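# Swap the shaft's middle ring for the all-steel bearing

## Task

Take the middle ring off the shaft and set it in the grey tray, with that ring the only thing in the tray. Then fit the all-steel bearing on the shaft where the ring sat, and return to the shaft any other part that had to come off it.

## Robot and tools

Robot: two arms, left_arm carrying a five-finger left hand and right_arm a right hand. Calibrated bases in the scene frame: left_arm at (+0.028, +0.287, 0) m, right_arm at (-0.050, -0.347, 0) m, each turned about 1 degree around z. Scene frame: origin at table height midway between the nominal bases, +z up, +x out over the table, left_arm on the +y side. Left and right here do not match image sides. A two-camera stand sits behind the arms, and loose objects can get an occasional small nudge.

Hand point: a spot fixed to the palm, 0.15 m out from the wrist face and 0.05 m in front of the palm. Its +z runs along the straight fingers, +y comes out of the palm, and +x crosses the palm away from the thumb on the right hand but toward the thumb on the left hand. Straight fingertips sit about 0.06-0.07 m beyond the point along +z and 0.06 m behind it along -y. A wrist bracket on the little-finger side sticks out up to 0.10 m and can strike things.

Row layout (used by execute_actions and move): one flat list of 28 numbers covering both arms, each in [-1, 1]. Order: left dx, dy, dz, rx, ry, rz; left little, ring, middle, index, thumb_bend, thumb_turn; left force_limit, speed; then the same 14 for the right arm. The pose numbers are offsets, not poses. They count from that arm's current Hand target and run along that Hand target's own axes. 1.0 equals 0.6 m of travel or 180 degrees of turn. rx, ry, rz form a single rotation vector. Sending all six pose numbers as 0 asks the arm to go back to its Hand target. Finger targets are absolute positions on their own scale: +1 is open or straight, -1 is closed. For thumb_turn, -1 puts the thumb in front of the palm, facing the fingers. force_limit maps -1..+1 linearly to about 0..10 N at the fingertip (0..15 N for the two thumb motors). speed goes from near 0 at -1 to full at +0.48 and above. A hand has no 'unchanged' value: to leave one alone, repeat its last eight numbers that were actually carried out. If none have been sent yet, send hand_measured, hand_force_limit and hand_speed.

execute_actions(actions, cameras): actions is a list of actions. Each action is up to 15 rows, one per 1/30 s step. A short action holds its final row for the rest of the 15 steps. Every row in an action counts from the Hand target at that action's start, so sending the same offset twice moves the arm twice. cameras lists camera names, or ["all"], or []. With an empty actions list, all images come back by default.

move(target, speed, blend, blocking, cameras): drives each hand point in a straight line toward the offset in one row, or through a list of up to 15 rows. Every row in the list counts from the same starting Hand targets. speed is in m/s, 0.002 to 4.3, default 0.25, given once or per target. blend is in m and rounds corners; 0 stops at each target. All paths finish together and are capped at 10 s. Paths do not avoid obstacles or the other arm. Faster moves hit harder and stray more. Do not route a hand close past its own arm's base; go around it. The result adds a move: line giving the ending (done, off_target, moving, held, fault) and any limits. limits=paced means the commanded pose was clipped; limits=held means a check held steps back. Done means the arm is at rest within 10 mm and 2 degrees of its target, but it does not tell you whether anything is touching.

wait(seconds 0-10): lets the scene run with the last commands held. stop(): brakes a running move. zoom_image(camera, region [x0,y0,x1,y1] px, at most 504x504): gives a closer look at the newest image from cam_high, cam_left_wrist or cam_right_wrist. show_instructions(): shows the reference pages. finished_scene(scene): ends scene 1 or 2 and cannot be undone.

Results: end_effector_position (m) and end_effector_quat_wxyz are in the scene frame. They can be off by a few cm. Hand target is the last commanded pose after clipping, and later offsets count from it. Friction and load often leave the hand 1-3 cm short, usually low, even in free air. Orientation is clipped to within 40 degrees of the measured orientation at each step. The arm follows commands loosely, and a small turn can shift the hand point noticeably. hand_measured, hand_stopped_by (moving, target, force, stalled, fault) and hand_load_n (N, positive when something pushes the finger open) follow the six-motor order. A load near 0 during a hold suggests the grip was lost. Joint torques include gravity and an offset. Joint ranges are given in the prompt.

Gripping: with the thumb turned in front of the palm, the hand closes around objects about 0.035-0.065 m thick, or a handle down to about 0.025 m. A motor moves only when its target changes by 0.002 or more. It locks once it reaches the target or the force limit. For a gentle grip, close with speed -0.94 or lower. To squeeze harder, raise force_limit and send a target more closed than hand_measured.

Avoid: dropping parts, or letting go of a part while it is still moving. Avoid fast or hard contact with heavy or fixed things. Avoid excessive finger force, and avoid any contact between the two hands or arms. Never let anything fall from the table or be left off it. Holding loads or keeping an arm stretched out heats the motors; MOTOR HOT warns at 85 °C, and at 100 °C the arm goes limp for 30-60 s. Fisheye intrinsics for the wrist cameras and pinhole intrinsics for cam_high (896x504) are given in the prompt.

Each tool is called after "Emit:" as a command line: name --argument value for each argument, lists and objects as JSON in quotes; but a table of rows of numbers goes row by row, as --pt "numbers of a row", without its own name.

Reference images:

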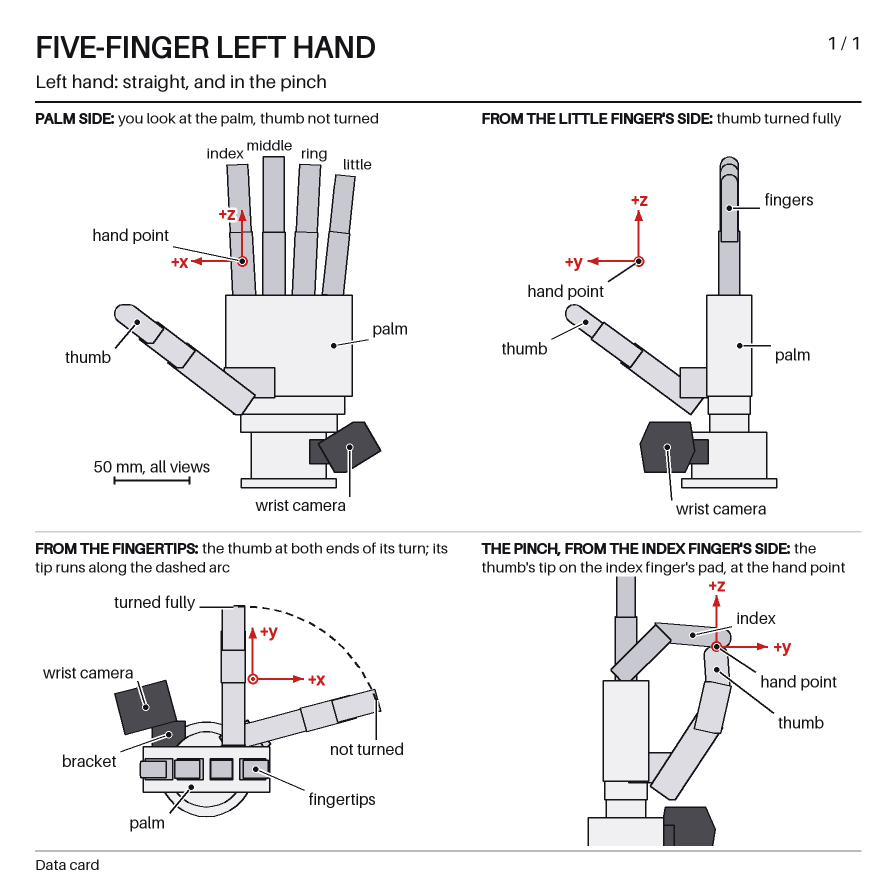

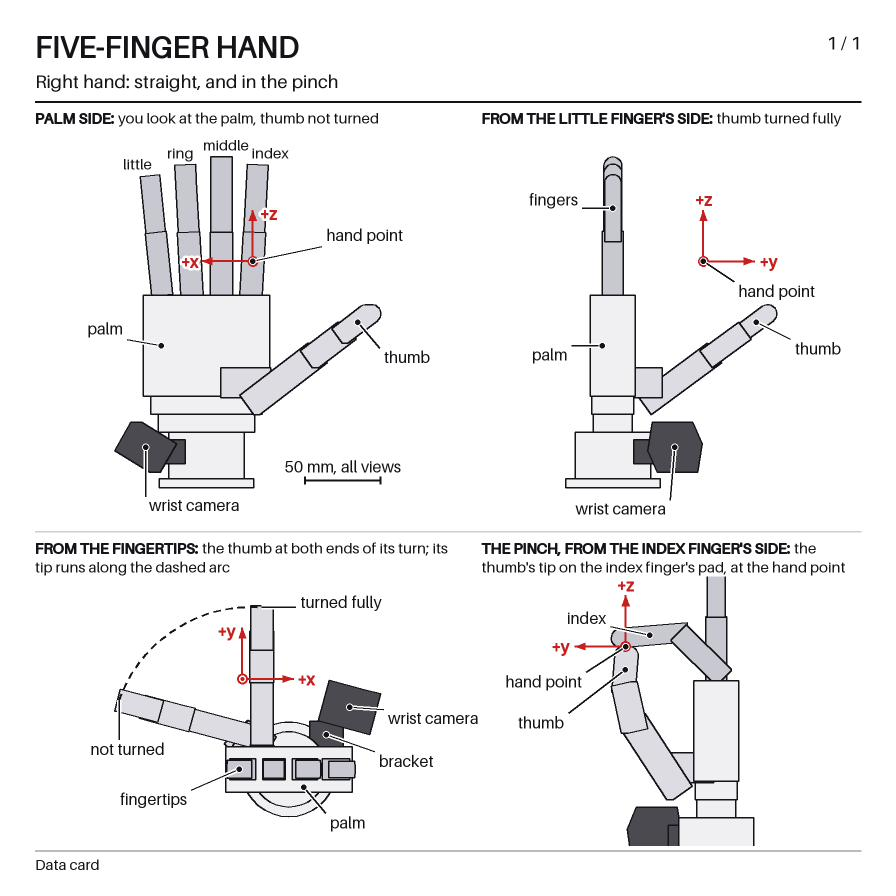

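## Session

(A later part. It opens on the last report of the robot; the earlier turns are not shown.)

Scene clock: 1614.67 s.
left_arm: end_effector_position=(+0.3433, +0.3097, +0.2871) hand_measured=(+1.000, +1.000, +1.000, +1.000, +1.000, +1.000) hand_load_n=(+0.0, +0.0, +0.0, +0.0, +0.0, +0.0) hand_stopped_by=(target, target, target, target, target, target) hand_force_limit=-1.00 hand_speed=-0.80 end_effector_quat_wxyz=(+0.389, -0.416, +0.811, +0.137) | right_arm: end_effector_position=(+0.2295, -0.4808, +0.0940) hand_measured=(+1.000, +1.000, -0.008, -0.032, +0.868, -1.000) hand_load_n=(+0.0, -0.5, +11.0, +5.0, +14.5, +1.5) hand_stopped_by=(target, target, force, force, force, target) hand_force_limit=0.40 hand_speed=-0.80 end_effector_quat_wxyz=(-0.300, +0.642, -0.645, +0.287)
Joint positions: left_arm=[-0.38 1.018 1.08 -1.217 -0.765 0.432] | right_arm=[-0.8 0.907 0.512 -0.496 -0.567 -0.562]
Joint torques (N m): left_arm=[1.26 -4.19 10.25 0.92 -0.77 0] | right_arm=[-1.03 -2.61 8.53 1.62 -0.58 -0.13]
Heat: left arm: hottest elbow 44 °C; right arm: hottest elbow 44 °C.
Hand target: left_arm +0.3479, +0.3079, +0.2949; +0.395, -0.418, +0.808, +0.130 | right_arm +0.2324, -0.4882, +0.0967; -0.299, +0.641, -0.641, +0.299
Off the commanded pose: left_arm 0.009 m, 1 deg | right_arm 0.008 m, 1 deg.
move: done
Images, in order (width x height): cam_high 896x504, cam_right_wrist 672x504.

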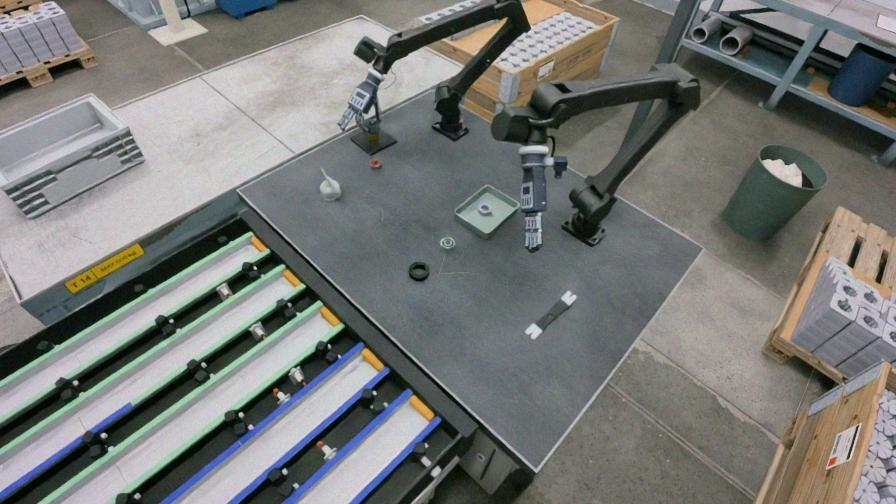

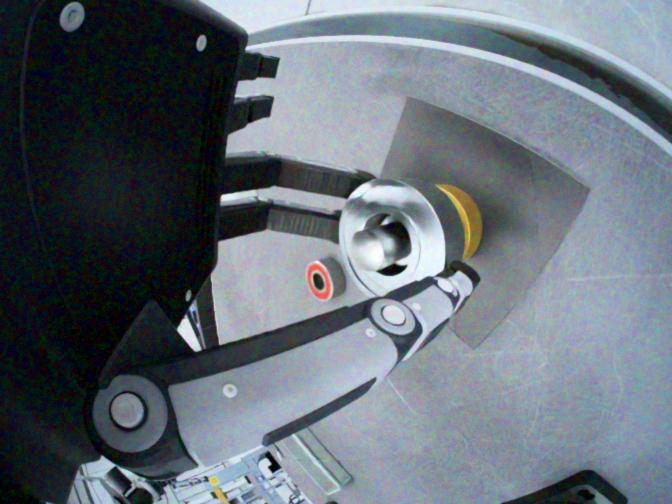

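Emit:
move --target '[0,0,0,0,0,0,1,1,1,1,1,1,-1,-0.8,-0.0008,0.0105,0.0083,0,0,0,1,1,-0.6,-0.63,0.6,-1,0.4,-0.8]' --speed 0.04 --cameras '["cam_high","cam_right_wrist"]'

Emit:
zoom_image --camera "cam_high" --region '[358, 104, 388, 134]'

Emit:
zoom_image --camera "cam_right_wrist" --region '[350, 150, 500, 300]'

Scene clock: 1623.43 s.
left_arm: end_effector_position=(+0.3433, +0.3097, +0.2871) hand_measured=(+1.000, +1.000, +1.000, +1.000, +1.000, +1.000) hand_load_n=(+0.0, +0.0, +0.0, +0.0, +0.0, +0.0) hand_stopped_by=(target, target, target, target, target, target) hand_force_limit=-1.00 hand_speed=-0.80 end_effector_quat_wxyz=(+0.389, -0.416, +0.811, +0.137) | right_arm: end_effector_position=(+0.2296, -0.4809, +0.0866) hand_measured=(+1.000, +1.000, -0.008, -0.032, +0.868, -1.000) hand_load_n=(+0.0, +0.0, +11.0, +4.5, +14.5, +1.5) hand_stopped_by=(target, target, force, force, force, target) hand_force_limit=0.40 hand_speed=-0.80 end_effector_quat_wxyz=(-0.300, +0.642, -0.644, +0.288)
Joint positions: left_arm=[-0.38 1.018 1.08 -1.217 -0.765 0.432] | right_arm=[-0.8 0.917 0.496 -0.467 -0.567 -0.562]
Joint torques (N m): left_arm=[1.26 -4.19 10.24 0.91 -0.77 0] | right_arm=[-0.85 -2.84 8.36 1.65 -0.56 -0.13]
Heat: left arm: hottest elbow 44 °C; right arm: hottest elbow 44 °C.
Hand target: left_arm +0.3479, +0.3079, +0.2949; +0.395, -0.418, +0.808, +0.130 | right_arm +0.2322, -0.4878, +0.0888; -0.299, +0.641, -0.640, +0.299
Off the commanded pose: left_arm 0.009 m, 1 deg | right_arm 0.008 m, 1 deg.
move: done
Images, in order (width x height): cam_high 896x504, cam_right_wrist 672x504.

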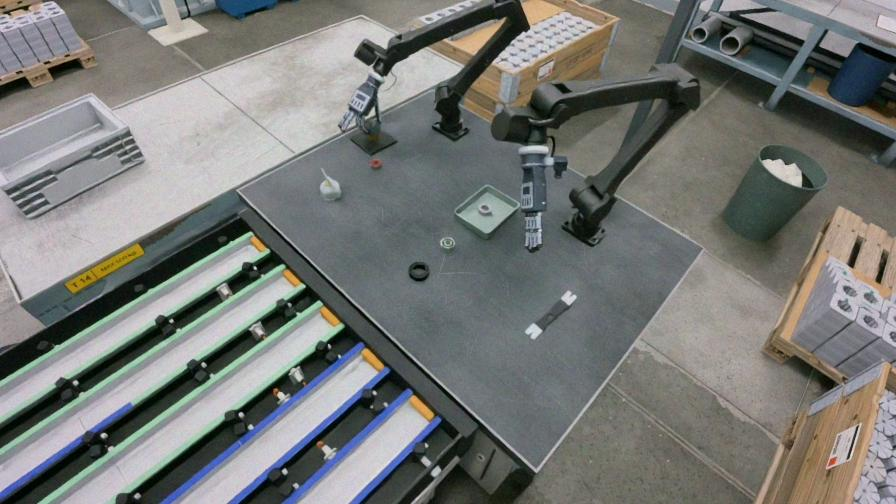

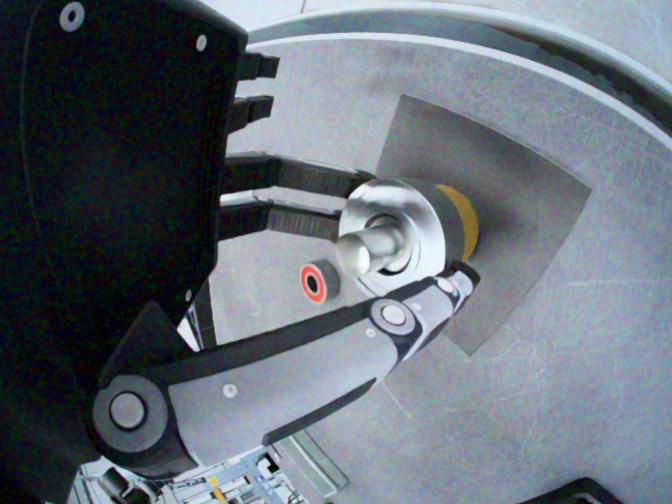

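Scaled by 16.800 from the camera's 896x504 image, which has a finer 1280x720 frame.

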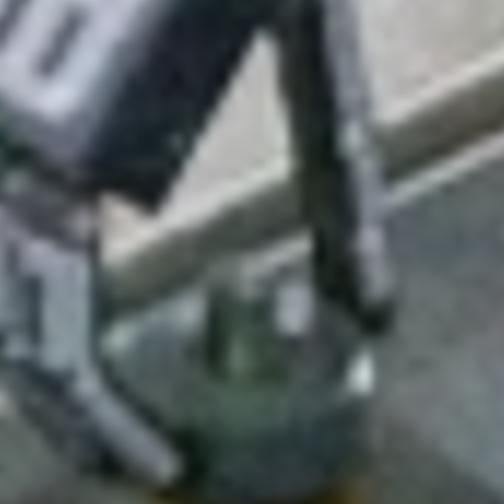

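Scaled by 3.360 from the camera's 672x504 image, which has a finer 960x720 frame.

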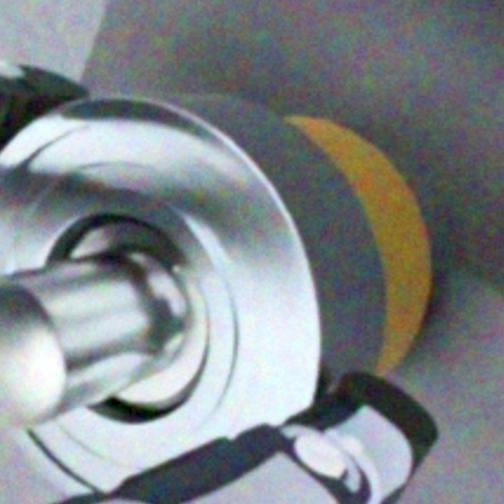

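Emit:
move --target '[0,0,0,0,0,0,1,1,1,1,1,1,-1,-0.8,-0.0008,0.0095,0.0075,0,0,0,1,1,-0.6,-0.63,0.6,-1,0.4,-0.8]' --speed 0.04 --cameras '["cam_high","cam_right_wrist"]'

Emit:
zoom_image --camera "cam_high" --region '[358, 104, 388, 134]'

Emit:
zoom_image --camera "cam_right_wrist" --region '[350, 150, 500, 300]'

Scene clock: 1632.60 s.
left_arm: end_effector_position=(+0.3433, +0.3097, +0.2871) hand_measured=(+1.000, +1.000, +1.000, +1.000, +1.000, +1.000) hand_load_n=(+0.0, +0.0, +0.0, +0.0, +0.0, +0.0) hand_stopped_by=(target, target, target, target, target, target) hand_force_limit=-1.00 hand_speed=-0.80 end_effector_quat_wxyz=(+0.389, -0.416, +0.811, +0.137) | right_arm: end_effector_position=(+0.2298, -0.4811, +0.0815) hand_measured=(+1.000, +1.000, -0.008, -0.032, +0.868, -1.000) hand_load_n=(+0.0, +0.0, +10.5, +4.5, +14.5, +2.0) hand_stopped_by=(target, target, force, force, force, target) hand_force_limit=0.40 hand_speed=-0.80 end_effector_quat_wxyz=(-0.300, +0.642, -0.644, +0.289)
Joint positions: left_arm=[-0.38 1.018 1.08 -1.217 -0.765 0.432] | right_arm=[-0.8 0.925 0.484 -0.445 -0.567 -0.562]
Joint torques (N m): left_arm=[1.32 -4.19 10.25 0.94 -0.77 0] | right_arm=[-0.91 -2.78 8.03 1.77 -0.54 -0.11]
Heat: left arm: hottest elbow 44 °C; right arm: hottest elbow 43 °C.
Hand target: left_arm +0.3479, +0.3079, +0.2949; +0.395, -0.418, +0.808, +0.130 | right_arm +0.2319, -0.4873, +0.0814; -0.299, +0.641, -0.640, +0.299
Off the commanded pose: left_arm 0.009 m, 1 deg | right_arm 0.007 m, 1 deg.
move: done
Images, in order (width x height): cam_high 896x504, cam_right_wrist 672x504.

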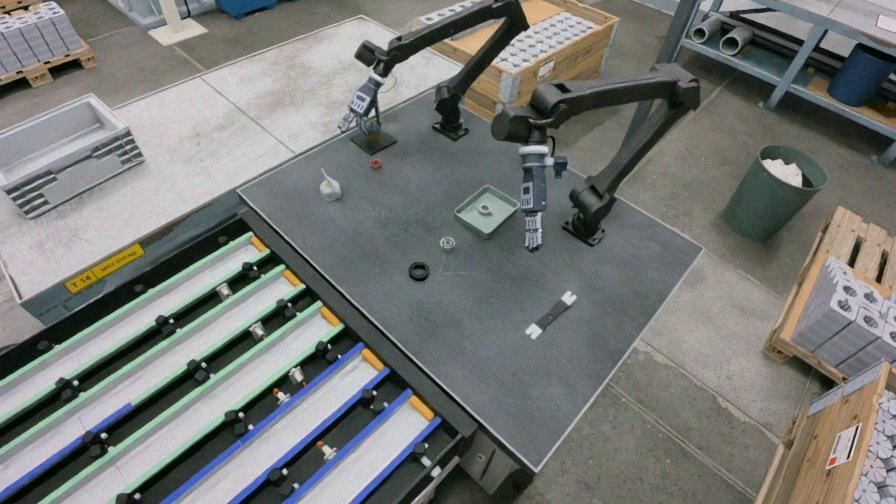

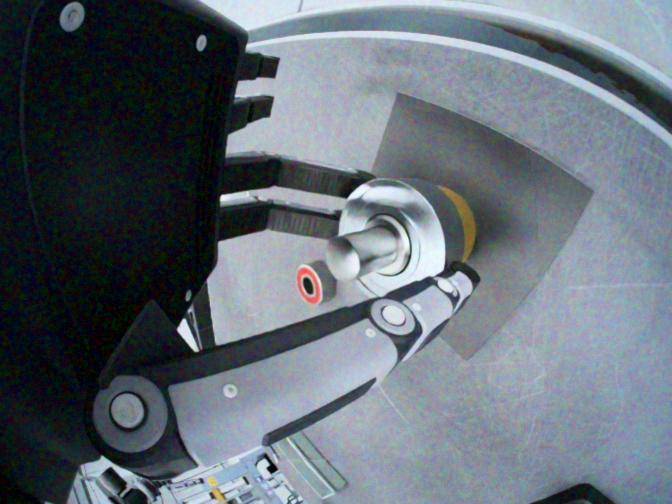

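Scaled by 16.800 from the camera's 896x504 image, which has a finer 1280x720 frame.

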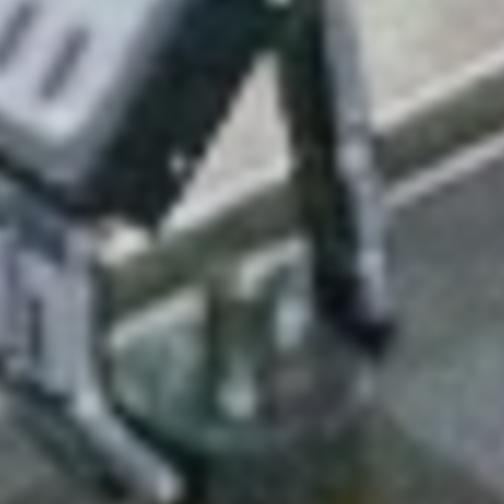

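Scaled by 3.360 from the camera's 672x504 image, which has a finer 960x720 frame.

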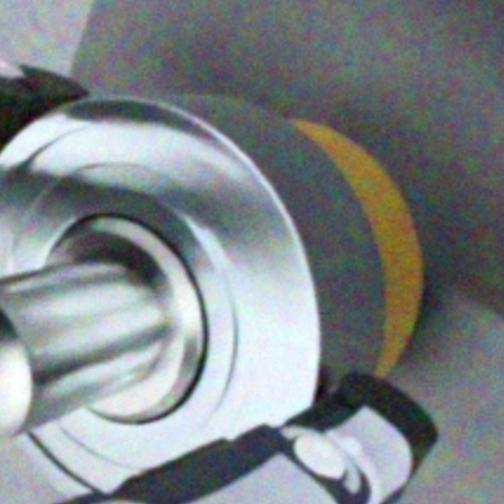

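Emit:
move --target '[0,0,0,0,0,0,1,1,1,1,1,1,-1,-0.8,-0.0005,0.0064,0.0054,0,0,0,1,1,-0.6,-0.63,0.6,-1,0.4,-0.8]' --speed 0.04 --cameras '["cam_right_wrist"]'

Emit:
zoom_image --camera "cam_right_wrist" --region '[350, 150, 500, 300]'

Scene clock: 1639.57 s.
left_arm: end_effector_position=(+0.3433, +0.3097, +0.2871) hand_measured=(+1.000, +1.000, +1.000, +1.000, +1.000, +1.000) hand_load_n=(+0.0, +0.0, +0.0, +0.0, +0.0, +0.0) hand_stopped_by=(target, target, target, target, target, target) hand_force_limit=-1.00 hand_speed=-0.80 end_effector_quat_wxyz=(+0.389, -0.416, +0.811, +0.137) | right_arm: end_effector_position=(+0.2301, -0.4813, +0.0807) hand_measured=(+1.000, +1.000, -0.008, -0.032, +0.870, -1.000) hand_load_n=(+0.0, +0.0, +8.5, +2.5, +16.0, +2.5) hand_stopped_by=(target, target, force, force, force, target) hand_force_limit=0.40 hand_speed=-0.80 end_effector_quat_wxyz=(-0.300, +0.642, -0.643, +0.291)
Joint positions: left_arm=[-0.38 1.018 1.08 -1.217 -0.765 0.432] | right_arm=[-0.8 0.926 0.481 -0.436 -0.569 -0.562]
Joint torques (N m): left_arm=[1.26 -4.19 10.24 0.92 -0.77 0] | right_arm=[-0.44 -1.79 7.61 2.44 -0.44 -0.12]
Heat: left arm: hottest elbow 44 °C; right arm: hottest elbow 43 °C.
Hand target: left_arm +0.3479, +0.3079, +0.2949; +0.395, -0.418, +0.808, +0.130 | right_arm +0.2319, -0.4869, +0.0763; -0.299, +0.641, -0.641, +0.299
Off the commanded pose: left_arm 0.009 m, 1 deg | right_arm 0.007 m, 1 deg.
move: done
Images, in order (width x height): cam_right_wrist 672x504.

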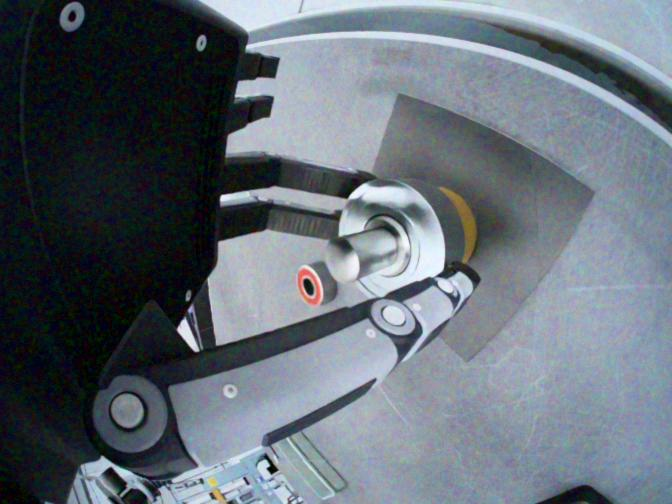

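Scaled by 3.360 from the camera's 672x504 image, which has a finer 960x720 frame.

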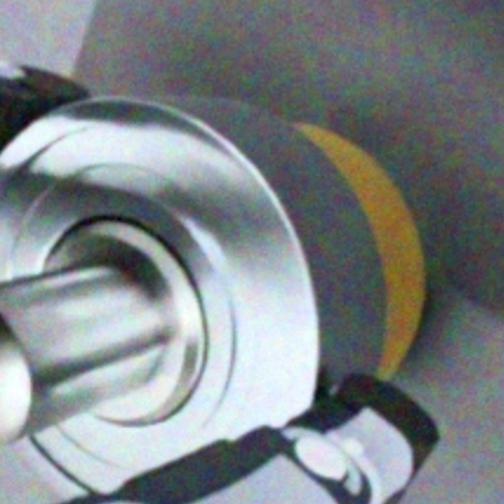

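Emit:
move --pt "0 0 0 0 0 0 1 1 1 1 1 1 -1 -0.8 0 -0.0055 -0.0047 0 0 0 1 1 0.15 0.08 1 -1 0.4 -0.7" --pt "0 0 0 0 0 0 1 1 1 1 1 1 -1 -0.8 0 -0.14 -0.1175 0 0 0 1 1 0.15 0.08 1 -1 0.4 -0.7" --speed 0.08 --cameras '["cam_high","cam_right_wrist"]'

Emit:
zoom_image --camera "cam_high" --region '[340, 90, 410, 160]'

Emit:
zoom_image --camera "cam_right_wrist" --region '[300, 100, 550, 350]'

Scene clock: 1652.53 s.
left_arm: end_effector_position=(+0.3433, +0.3097, +0.2871) hand_measured=(+1.000, +1.000, +1.000, +1.000, +1.000, +1.000) hand_load_n=(+0.0, +0.0, +0.0, +0.0, +0.0, +0.0) hand_stopped_by=(target, target, target, target, target, target) hand_force_limit=-1.00 hand_speed=-0.80 end_effector_quat_wxyz=(+0.389, -0.416, +0.811, +0.137) | right_arm: end_effector_position=(+0.2217, -0.4739, +0.1556) hand_measured=(+1.000, +1.000, +0.150, +0.080, +1.000, -1.000) hand_load_n=(+0.0, +0.0, +0.0, +0.0, -0.5, +0.0) hand_stopped_by=(target, target, target, target, target, target) hand_force_limit=0.40 hand_speed=-0.70 end_effector_quat_wxyz=(-0.300, +0.641, -0.653, +0.271)
Joint positions: left_arm=[-0.38 1.018 1.08 -1.217 -0.765 0.432] | right_arm=[-0.802 0.829 0.653 -0.75 -0.568 -0.562]
Joint torques (N m): left_arm=[1.26 -4.19 10.24 0.91 -0.77 0] | right_arm=[-0.56 -3.37 13.15 0.53 -0.45 -0.09]
Heat: left arm: hottest elbow 44 °C; right arm: hottest elbow 43 °C.
Hand target: left_arm +0.3479, +0.3079, +0.2949; +0.395, -0.418, +0.808, +0.130 | right_arm +0.2320, -0.4869, +0.1860; -0.299, +0.641, -0.640, +0.299
Off the commanded pose: left_arm 0.009 m, 1 deg | right_arm 0.035 m, 3 deg.
move: off_target (right_arm)
Images, in order (width x height): cam_high 896x504, cam_right_wrist 672x504.

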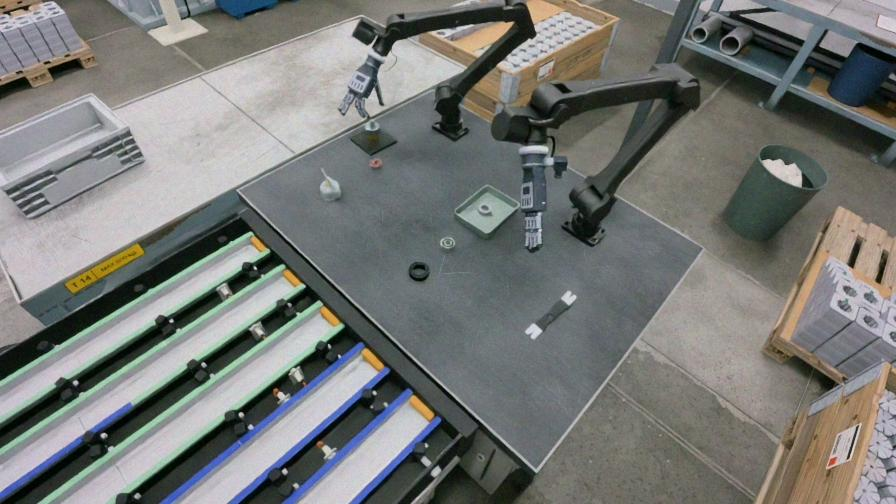

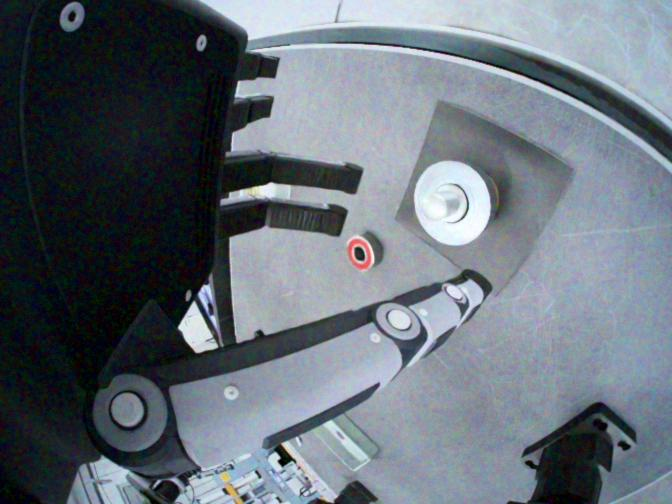

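Scaled by 7.200 from the camera's 896x504 image, which has a finer 1280x720 frame.

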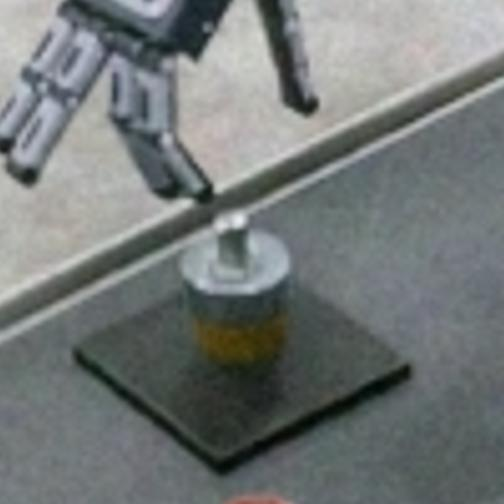

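Scaled by 2.016 from the camera's 672x504 image, which has a finer 960x720 frame.

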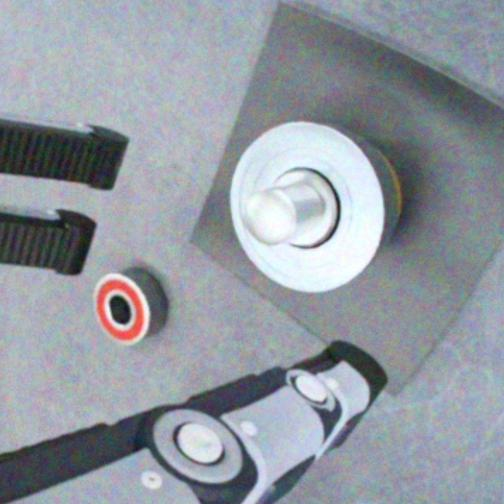

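Emit:
move --pt "0 0 0 0 0 0 1 1 1 1 1 1 -1 -0.8 -0.2148 -0.0218 0.1971 0 0 0 1 1 0.25 0.17 1 -1 0.4 -0.3" --pt "0 0 0 0 0 0 1 1 1 1 1 1 -1 -0.8 -0.2148 0.0483 0.256 0 0 0 1 1 0.25 0.17 1 -1 0.4 -0.3" --speed 0.18 --blend '[0.02,0]' --cameras '["cam_high","cam_right_wrist"]'

Emit:
zoom_image --camera "cam_right_wrist" --region '[300, 100, 550, 350]'

Scene clock: 1670.93 s.
left_arm: end_effector_position=(+0.3433, +0.3097, +0.2871) hand_measured=(+1.000, +1.000, +1.000, +1.000, +1.000, +1.000) hand_load_n=(+0.0, +0.0, +0.0, +0.0, +0.0, +0.0) hand_stopped_by=(target, target, target, target, target, target) hand_force_limit=-1.00 hand_speed=-0.80 end_effector_quat_wxyz=(+0.389, -0.416, +0.811, +0.137) | right_arm: end_effector_position=(+0.3259, -0.3633, +0.0643) hand_measured=(+1.000, +1.000, +0.250, +0.170, +1.000, -1.000) hand_load_n=(+0.0, -0.5, +0.0, +0.0, +0.0, +0.0) hand_stopped_by=(target, target, target, target, target, target) hand_force_limit=0.40 hand_speed=-0.30 end_effector_quat_wxyz=(-0.292, +0.644, -0.641, +0.298)
Joint positions: left_arm=[-0.38 1.018 1.08 -1.217 -0.765 0.432] | right_arm=[-0.195 1.059 0.482 -0.139 -0.12 -0.117]
Joint torques (N m): left_arm=[1.26 -4.19 10.24 0.91 -0.77 0] | right_arm=[1.03 -3.9 7.99 1.99 -0.06 0.13]
Heat: left arm: hottest elbow 44 °C; right arm: hottest elbow 44 °C.
Hand target: left_arm +0.3479, +0.3079, +0.2949; +0.395, -0.418, +0.808, +0.130 | right_arm +0.3308, -0.3580, +0.0651; -0.299, +0.641, -0.641, +0.299
Off the commanded pose: left_arm 0.009 m, 1 deg | right_arm 0.007 m, 1 deg.
move: done
Images, in order (width x height): cam_high 896x504, cam_right_wrist 672x504.

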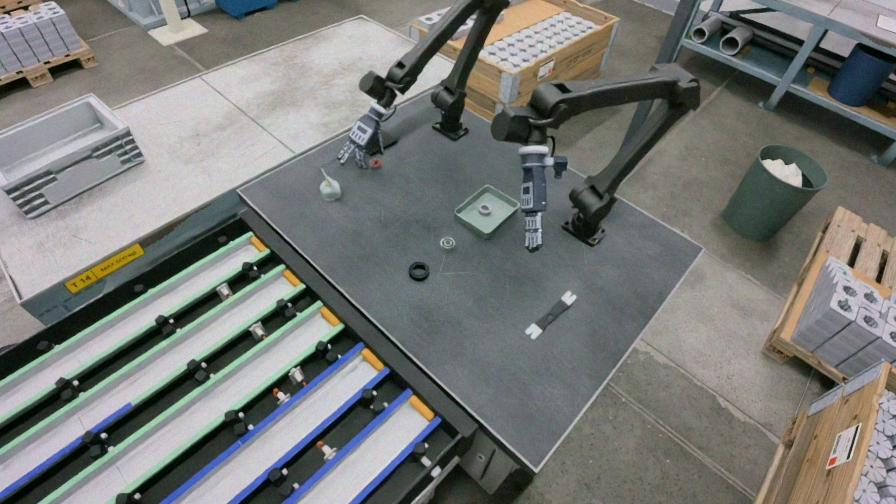

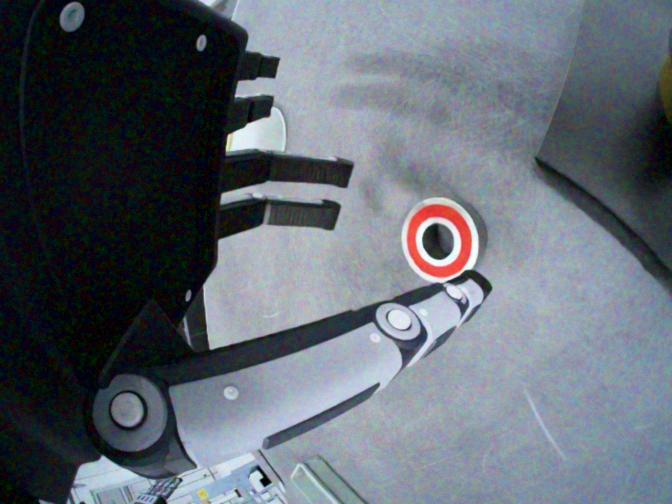

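Scaled by 2.016 from the camera's 672x504 image, which has a finer 960x720 frame.

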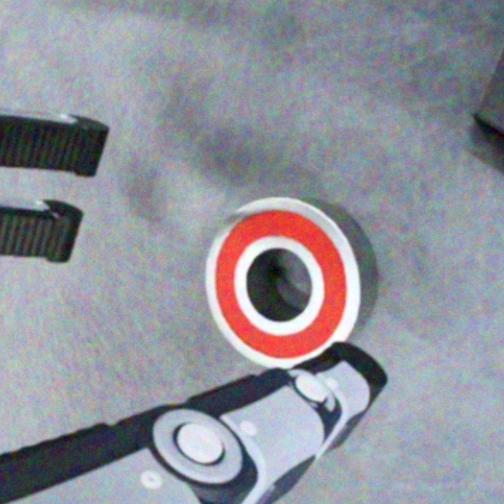

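Emit:
move --pt "0 0 0 0 0 0 1 1 1 1 1 1 -1 -0.8 -0.0033 0.0092 -0.0032 0 0 0 1 1 0.25 0.17 1 -1 0.4 -0.3" --pt "0 0 0 0 0 0 1 1 1 1 1 1 -1 -0.8 -0.0033 0.0405 0.0232 0 0 0 1 1 0.25 0.17 1 -1 0.4 -0.3" --speed 0.08 --cameras '["cam_right_wrist"]'

Emit:
zoom_image --camera "cam_right_wrist" --region '[300, 100, 550, 350]'

Scene clock: 1695.83 s.
left_arm: end_effector_position=(+0.3433, +0.3097, +0.2871) hand_measured=(+1.000, +1.000, +1.000, +1.000, +1.000, +1.000) hand_load_n=(+0.0, +0.0, +0.0, +0.0, +0.0, +0.0) hand_stopped_by=(target, target, target, target, target, target) hand_force_limit=-1.00 hand_speed=-0.80 end_effector_quat_wxyz=(+0.389, -0.416, +0.811, +0.137) | right_arm: end_effector_position=(+0.3238, -0.3615, +0.0396) hand_measured=(+1.000, +1.000, +0.250, +0.170, +1.000, -1.000) hand_load_n=(+0.0, +0.0, +0.0, +0.0, +0.0, +0.0) hand_stopped_by=(target, target, target, target, target, target) hand_force_limit=0.40 hand_speed=-0.30 end_effector_quat_wxyz=(-0.294, +0.642, -0.641, +0.300)
Joint positions: left_arm=[-0.38 1.018 1.08 -1.217 -0.765 0.432] | right_arm=[-0.19 1.113 0.432 -0.029 -0.117 -0.111]
Joint torques (N m): left_arm=[1.26 -4.19 10.24 0.92 -0.77 0] | right_arm=[1.08 -3.78 7.1 1.61 -0.07 0.12]
Heat: left arm: hottest elbow 44 °C; right arm: hottest elbow 45 °C.
Hand target: left_arm +0.3479, +0.3079, +0.2949; +0.395, -0.418, +0.808, +0.130 | right_arm +0.3259, -0.3560, +0.0375; -0.299, +0.641, -0.641, +0.299
Off the commanded pose: left_arm 0.009 m, 1 deg | right_arm 0.006 m, 1 deg.
move: done
Images, in order (width x height): cam_right_wrist 672x504.

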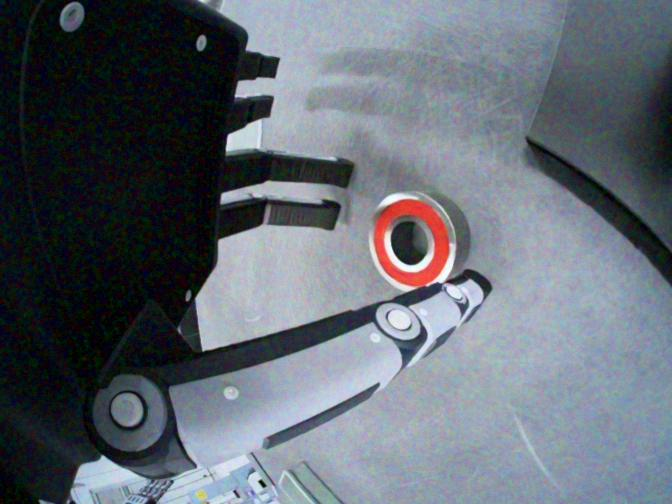

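Scaled by 2.016 from the camera's 672x504 image, which has a finer 960x720 frame.

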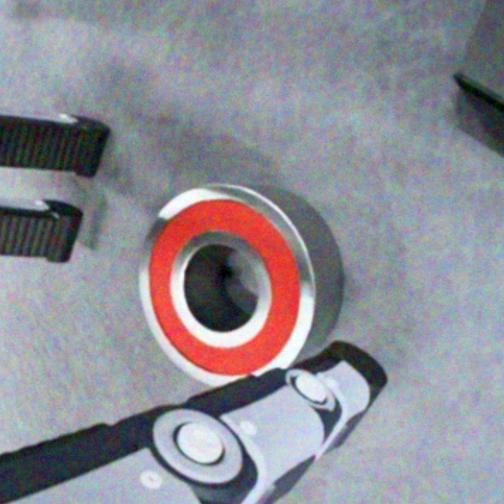

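Emit:
move --pt "0 0 0 0 0 0 1 1 1 1 1 1 -1 -0.8 0 0.0051 0.0043 0 0 0 1 1 0.25 0.17 1 -1 0.4 -0.3" --pt "0 0 0 0 0 0 1 1 1 1 1 1 -1 -0.8 0 0.0051 0.0043 0 0 0 1 1 0.2 0.12 0.77 -1 0.4 -0.6" --speed 0.08 --cameras '["cam_right_wrist"]'

Emit:
zoom_image --camera "cam_right_wrist" --region '[300, 100, 550, 350]'

Scene clock: 1715.90 s.
left_arm: end_effector_position=(+0.3433, +0.3097, +0.2871) hand_measured=(+1.000, +1.000, +1.000, +1.000, +1.000, +1.000) hand_load_n=(+0.0, +0.0, +0.0, +0.0, +0.0, +0.0) hand_stopped_by=(target, target, target, target, target, target) hand_force_limit=-1.00 hand_speed=-0.80 end_effector_quat_wxyz=(+0.389, -0.416, +0.811, +0.137) | right_arm: end_effector_position=(+0.3259, -0.3617, +0.0385) hand_measured=(+1.000, +1.000, +0.200, +0.120, +0.770, -1.000) hand_load_n=(+0.0, +0.0, -1.0, +0.0, +0.0, +0.0) hand_stopped_by=(target, target, target, target, target, target) hand_force_limit=0.40 hand_speed=-0.60 end_effector_quat_wxyz=(-0.296, +0.641, -0.639, +0.304)
Joint positions: left_arm=[-0.38 1.018 1.08 -1.217 -0.765 0.432] | right_arm=[-0.19 1.12 0.428 -0.007 -0.117 -0.111]
Joint torques (N m): left_arm=[1.32 -4.19 10.24 0.92 -0.77 0] | right_arm=[1.03 -3.72 6.9 1.7 -0.06 0.13]
Heat: left arm: hottest elbow 44 °C; right arm: hottest elbow 44 °C.
Hand target: left_arm +0.3479, +0.3079, +0.2949; +0.395, -0.418, +0.808, +0.130 | right_arm +0.3258, -0.3559, +0.0334; -0.299, +0.641, -0.640, +0.298
Off the commanded pose: left_arm 0.009 m, 1 deg | right_arm 0.008 m, 1 deg.
move: done
Images, in order (width x height): cam_right_wrist 672x504.

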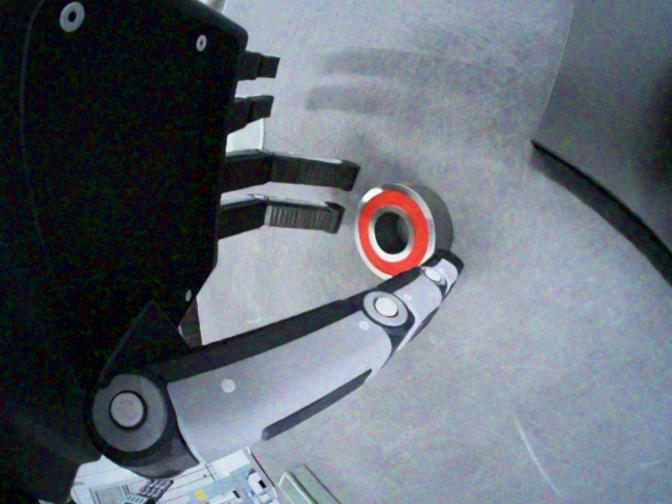

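Scaled by 2.016 from the camera's 672x504 image, which has a finer 960x720 frame.

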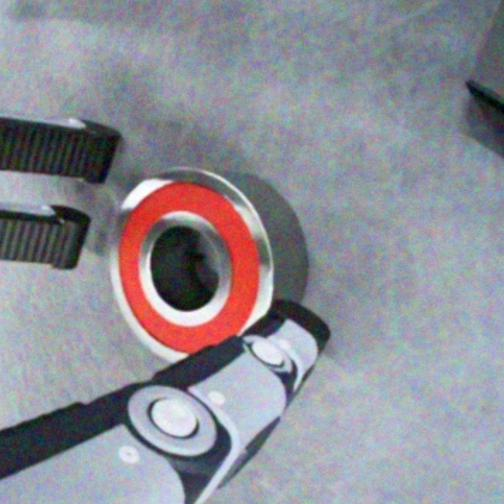

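Emit:
move --target '[0,0,0,0,0,0,1,1,1,1,1,1,-1,-0.8,0,0,0,0,0,0,1,1,-0.61,-0.64,0.765,-1,0.4,-0.8]' --speed 0.08 --cameras '["cam_right_wrist"]'

Emit:
zoom_image --camera "cam_right_wrist" --region '[300, 100, 550, 350]'

Scene clock: 1732.83 s.
left_arm: end_effector_position=(+0.3433, +0.3097, +0.2871) hand_measured=(+1.000, +1.000, +1.000, +1.000, +1.000, +1.000) hand_load_n=(+0.0, +0.0, +0.5, +0.0, +0.0, +0.0) hand_stopped_by=(target, target, target, target, target, target) hand_force_limit=-1.00 hand_speed=-0.80 end_effector_quat_wxyz=(+0.389, -0.416, +0.811, +0.137) | right_arm: end_effector_position=(+0.3256, -0.3618, +0.0366) hand_measured=(+1.000, +1.000, -0.090, -0.170, +0.772, -1.000) hand_load_n=(+0.0, +0.0, +9.0, +8.0, +16.5, -0.5) hand_stopped_by=(target, target, force, force, target, target) hand_force_limit=0.40 hand_speed=-0.80 end_effector_quat_wxyz=(-0.295, +0.642, -0.640, +0.302)
Joint positions: left_arm=[-0.38 1.018 1.08 -1.217 -0.765 0.432] | right_arm=[-0.19 1.126 0.428 -0.006 -0.116 -0.111]
Joint torques (N m): left_arm=[1.26 -4.19 10.24 0.92 -0.77 0] | right_arm=[0.91 -4.25 6.89 1.68 -0.08 0.13]
Motor temperatures (°C): left_arm=[26 26 44 25 21 22] | right_arm=[24 23 42 21 21 23]
Heat: left arm: hottest elbow 44 °C; right arm: hottest elbow 42 °C.
Hand target: left_arm +0.3479, +0.3079, +0.2949; +0.395, -0.418, +0.808, +0.130 | right_arm +0.3258, -0.3560, +0.0334; -0.299, +0.641, -0.641, +0.299
Off the commanded pose: left_arm 0.009 m, 1 deg | right_arm 0.007 m, 1 deg.
move: done
Images, in order (width x height): cam_right_wrist 672x504.

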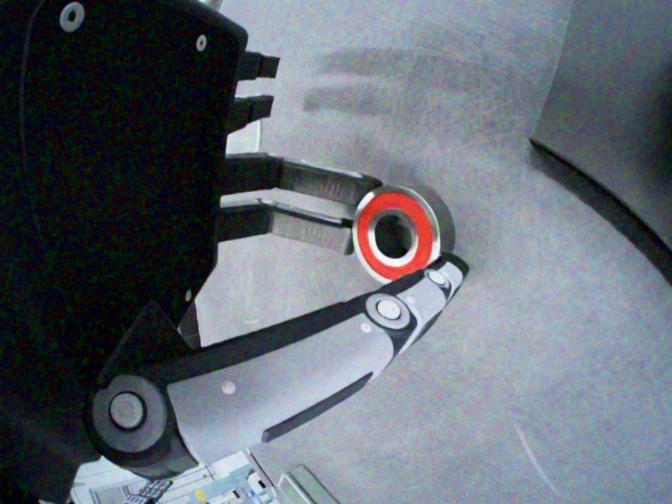

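Scaled by 2.016 from the camera's 672x504 image, which has a finer 960x720 frame.

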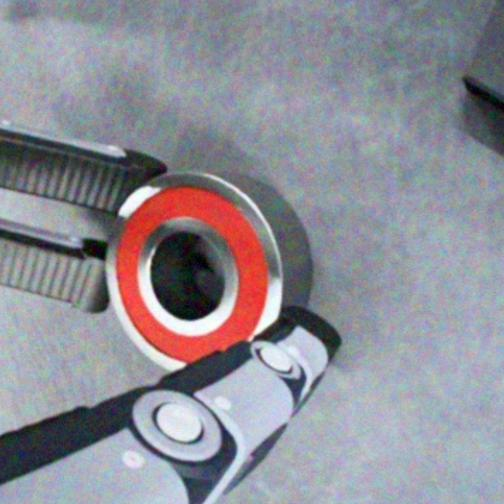

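Emit:
move --pt "0 0 0 0 0 0 1 1 1 1 1 1 -1 -0.8 0 -0.1621 -0.1361 0 0 0 1 1 -0.61 -0.64 0.765 -1 0.4 -0.8" --pt "0 0 0 0 0 0 1 1 1 1 1 1 -1 -0.8 0.2125 -0.0831 -0.2707 0 0 0 1 1 -0.61 -0.64 0.765 -1 0.4 -0.8" --pt "0 0 0 0 0 0 1 1 1 1 1 1 -1 -0.8 0.2123 -0.0502 -0.2425 0 0 0 1 1 -0.61 -0.64 0.765 -1 0.4 -0.8" --pt "0 0 0 0 0 0 1 1 1 1 1 1 -1 -0.8 0.2153 -0.0263 -0.2242 0 0 0 1 1 -0.61 -0.64 0.765 -1 0.4 -0.8" --speed 0.15 --blend '[0.03,0,0,0]' --cameras '["cam_high","cam_right_wrist"]'

Emit:
zoom_image --camera "cam_high" --region '[358, 104, 388, 134]'

Emit:
zoom_image --camera "cam_right_wrist" --region '[350, 150, 500, 300]'

Scene clock: 1767.30 s.
left_arm: end_effector_position=(+0.3433, +0.3097, +0.2871) hand_measured=(+1.000, +1.000, +1.000, +1.000, +1.000, +1.000) hand_load_n=(+0.0, +0.0, +0.0, +0.0, +0.0, +0.0) hand_stopped_by=(target, target, target, target, target, target) hand_force_limit=-1.00 hand_speed=-0.80 end_effector_quat_wxyz=(+0.389, -0.416, +0.811, +0.137) | right_arm: end_effector_position=(+0.2307, -0.4771, +0.1297) hand_measured=(+1.000, +1.000, -0.090, -0.170, +0.772, -1.000) hand_load_n=(+0.0, +0.0, +9.0, +8.0, +16.5, -0.5) hand_stopped_by=(target, target, force, force, target, target) hand_force_limit=0.40 hand_speed=-0.80 end_effector_quat_wxyz=(-0.301, +0.641, -0.646, +0.286)
Joint positions: left_arm=[-0.38 1.018 1.08 -1.217 -0.765 0.432] | right_arm=[-0.787 0.855 0.585 -0.615 -0.561 -0.546]
Joint torques (N m): left_arm=[1.26 -4.19 10.24 0.92 -0.77 0] | right_arm=[-1.08 -2.55 8.95 1.61 -0.54 -0.19]
Heat: left arm: hottest elbow 44 °C; right arm: hottest elbow 41 °C.
Hand target: left_arm +0.3479, +0.3079, +0.2949; +0.395, -0.418, +0.808, +0.130 | right_arm +0.2332, -0.4853, +0.1322; -0.299, +0.641, -0.641, +0.299
Off the commanded pose: left_arm 0.009 m, 1 deg | right_arm 0.009 m, 2 deg.
move: done
Images, in order (width x height): cam_high 896x504, cam_right_wrist 672x504.

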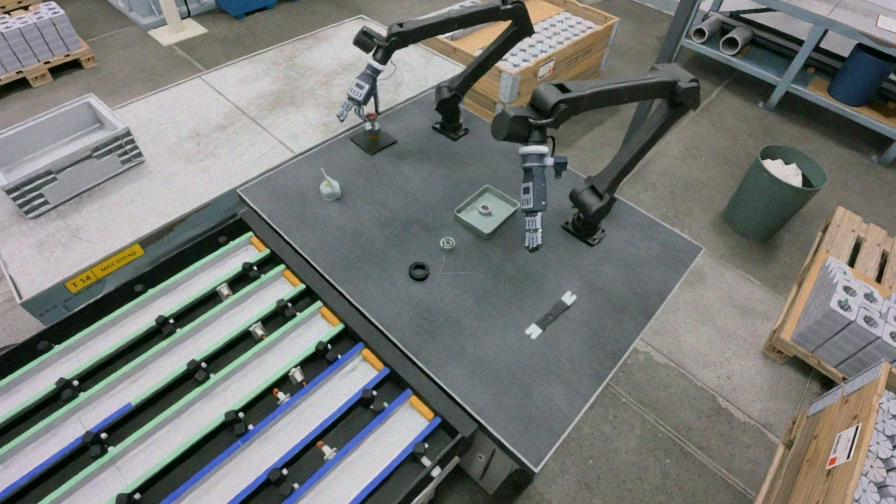

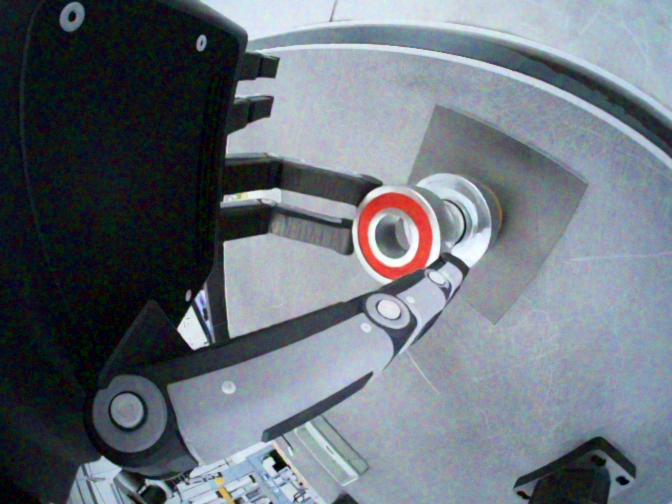

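Scaled by 16.800 from the camera's 896x504 image, which has a finer 1280x720 frame.

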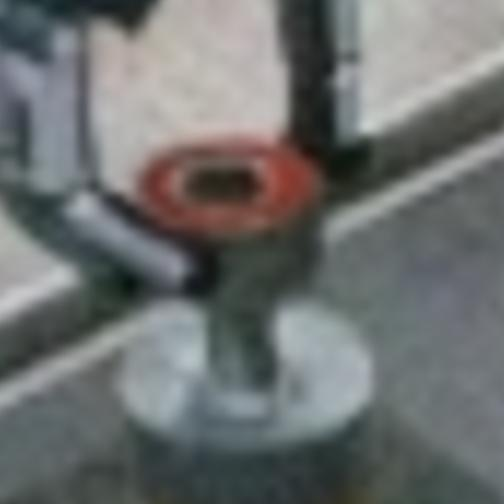

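Scaled by 3.360 from the camera's 672x504 image, which has a finer 960x720 frame.

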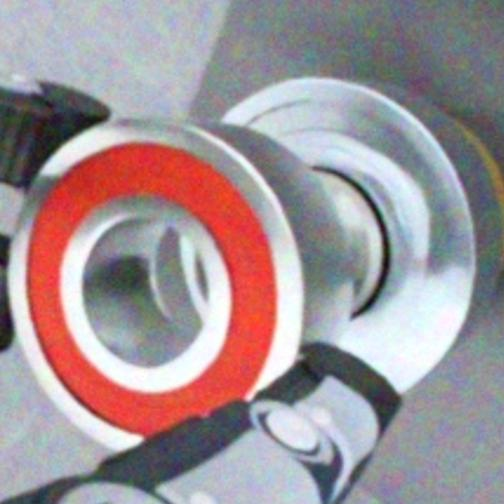

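Emit:
zoom_image --camera "cam_right_wrist" --region '[365, 205, 425, 265]'

Scaled by 8.400 from the camera's 672x504 image, which has a finer 960x720 frame.

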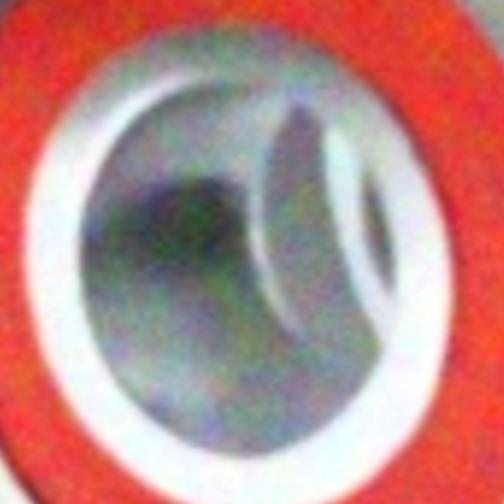

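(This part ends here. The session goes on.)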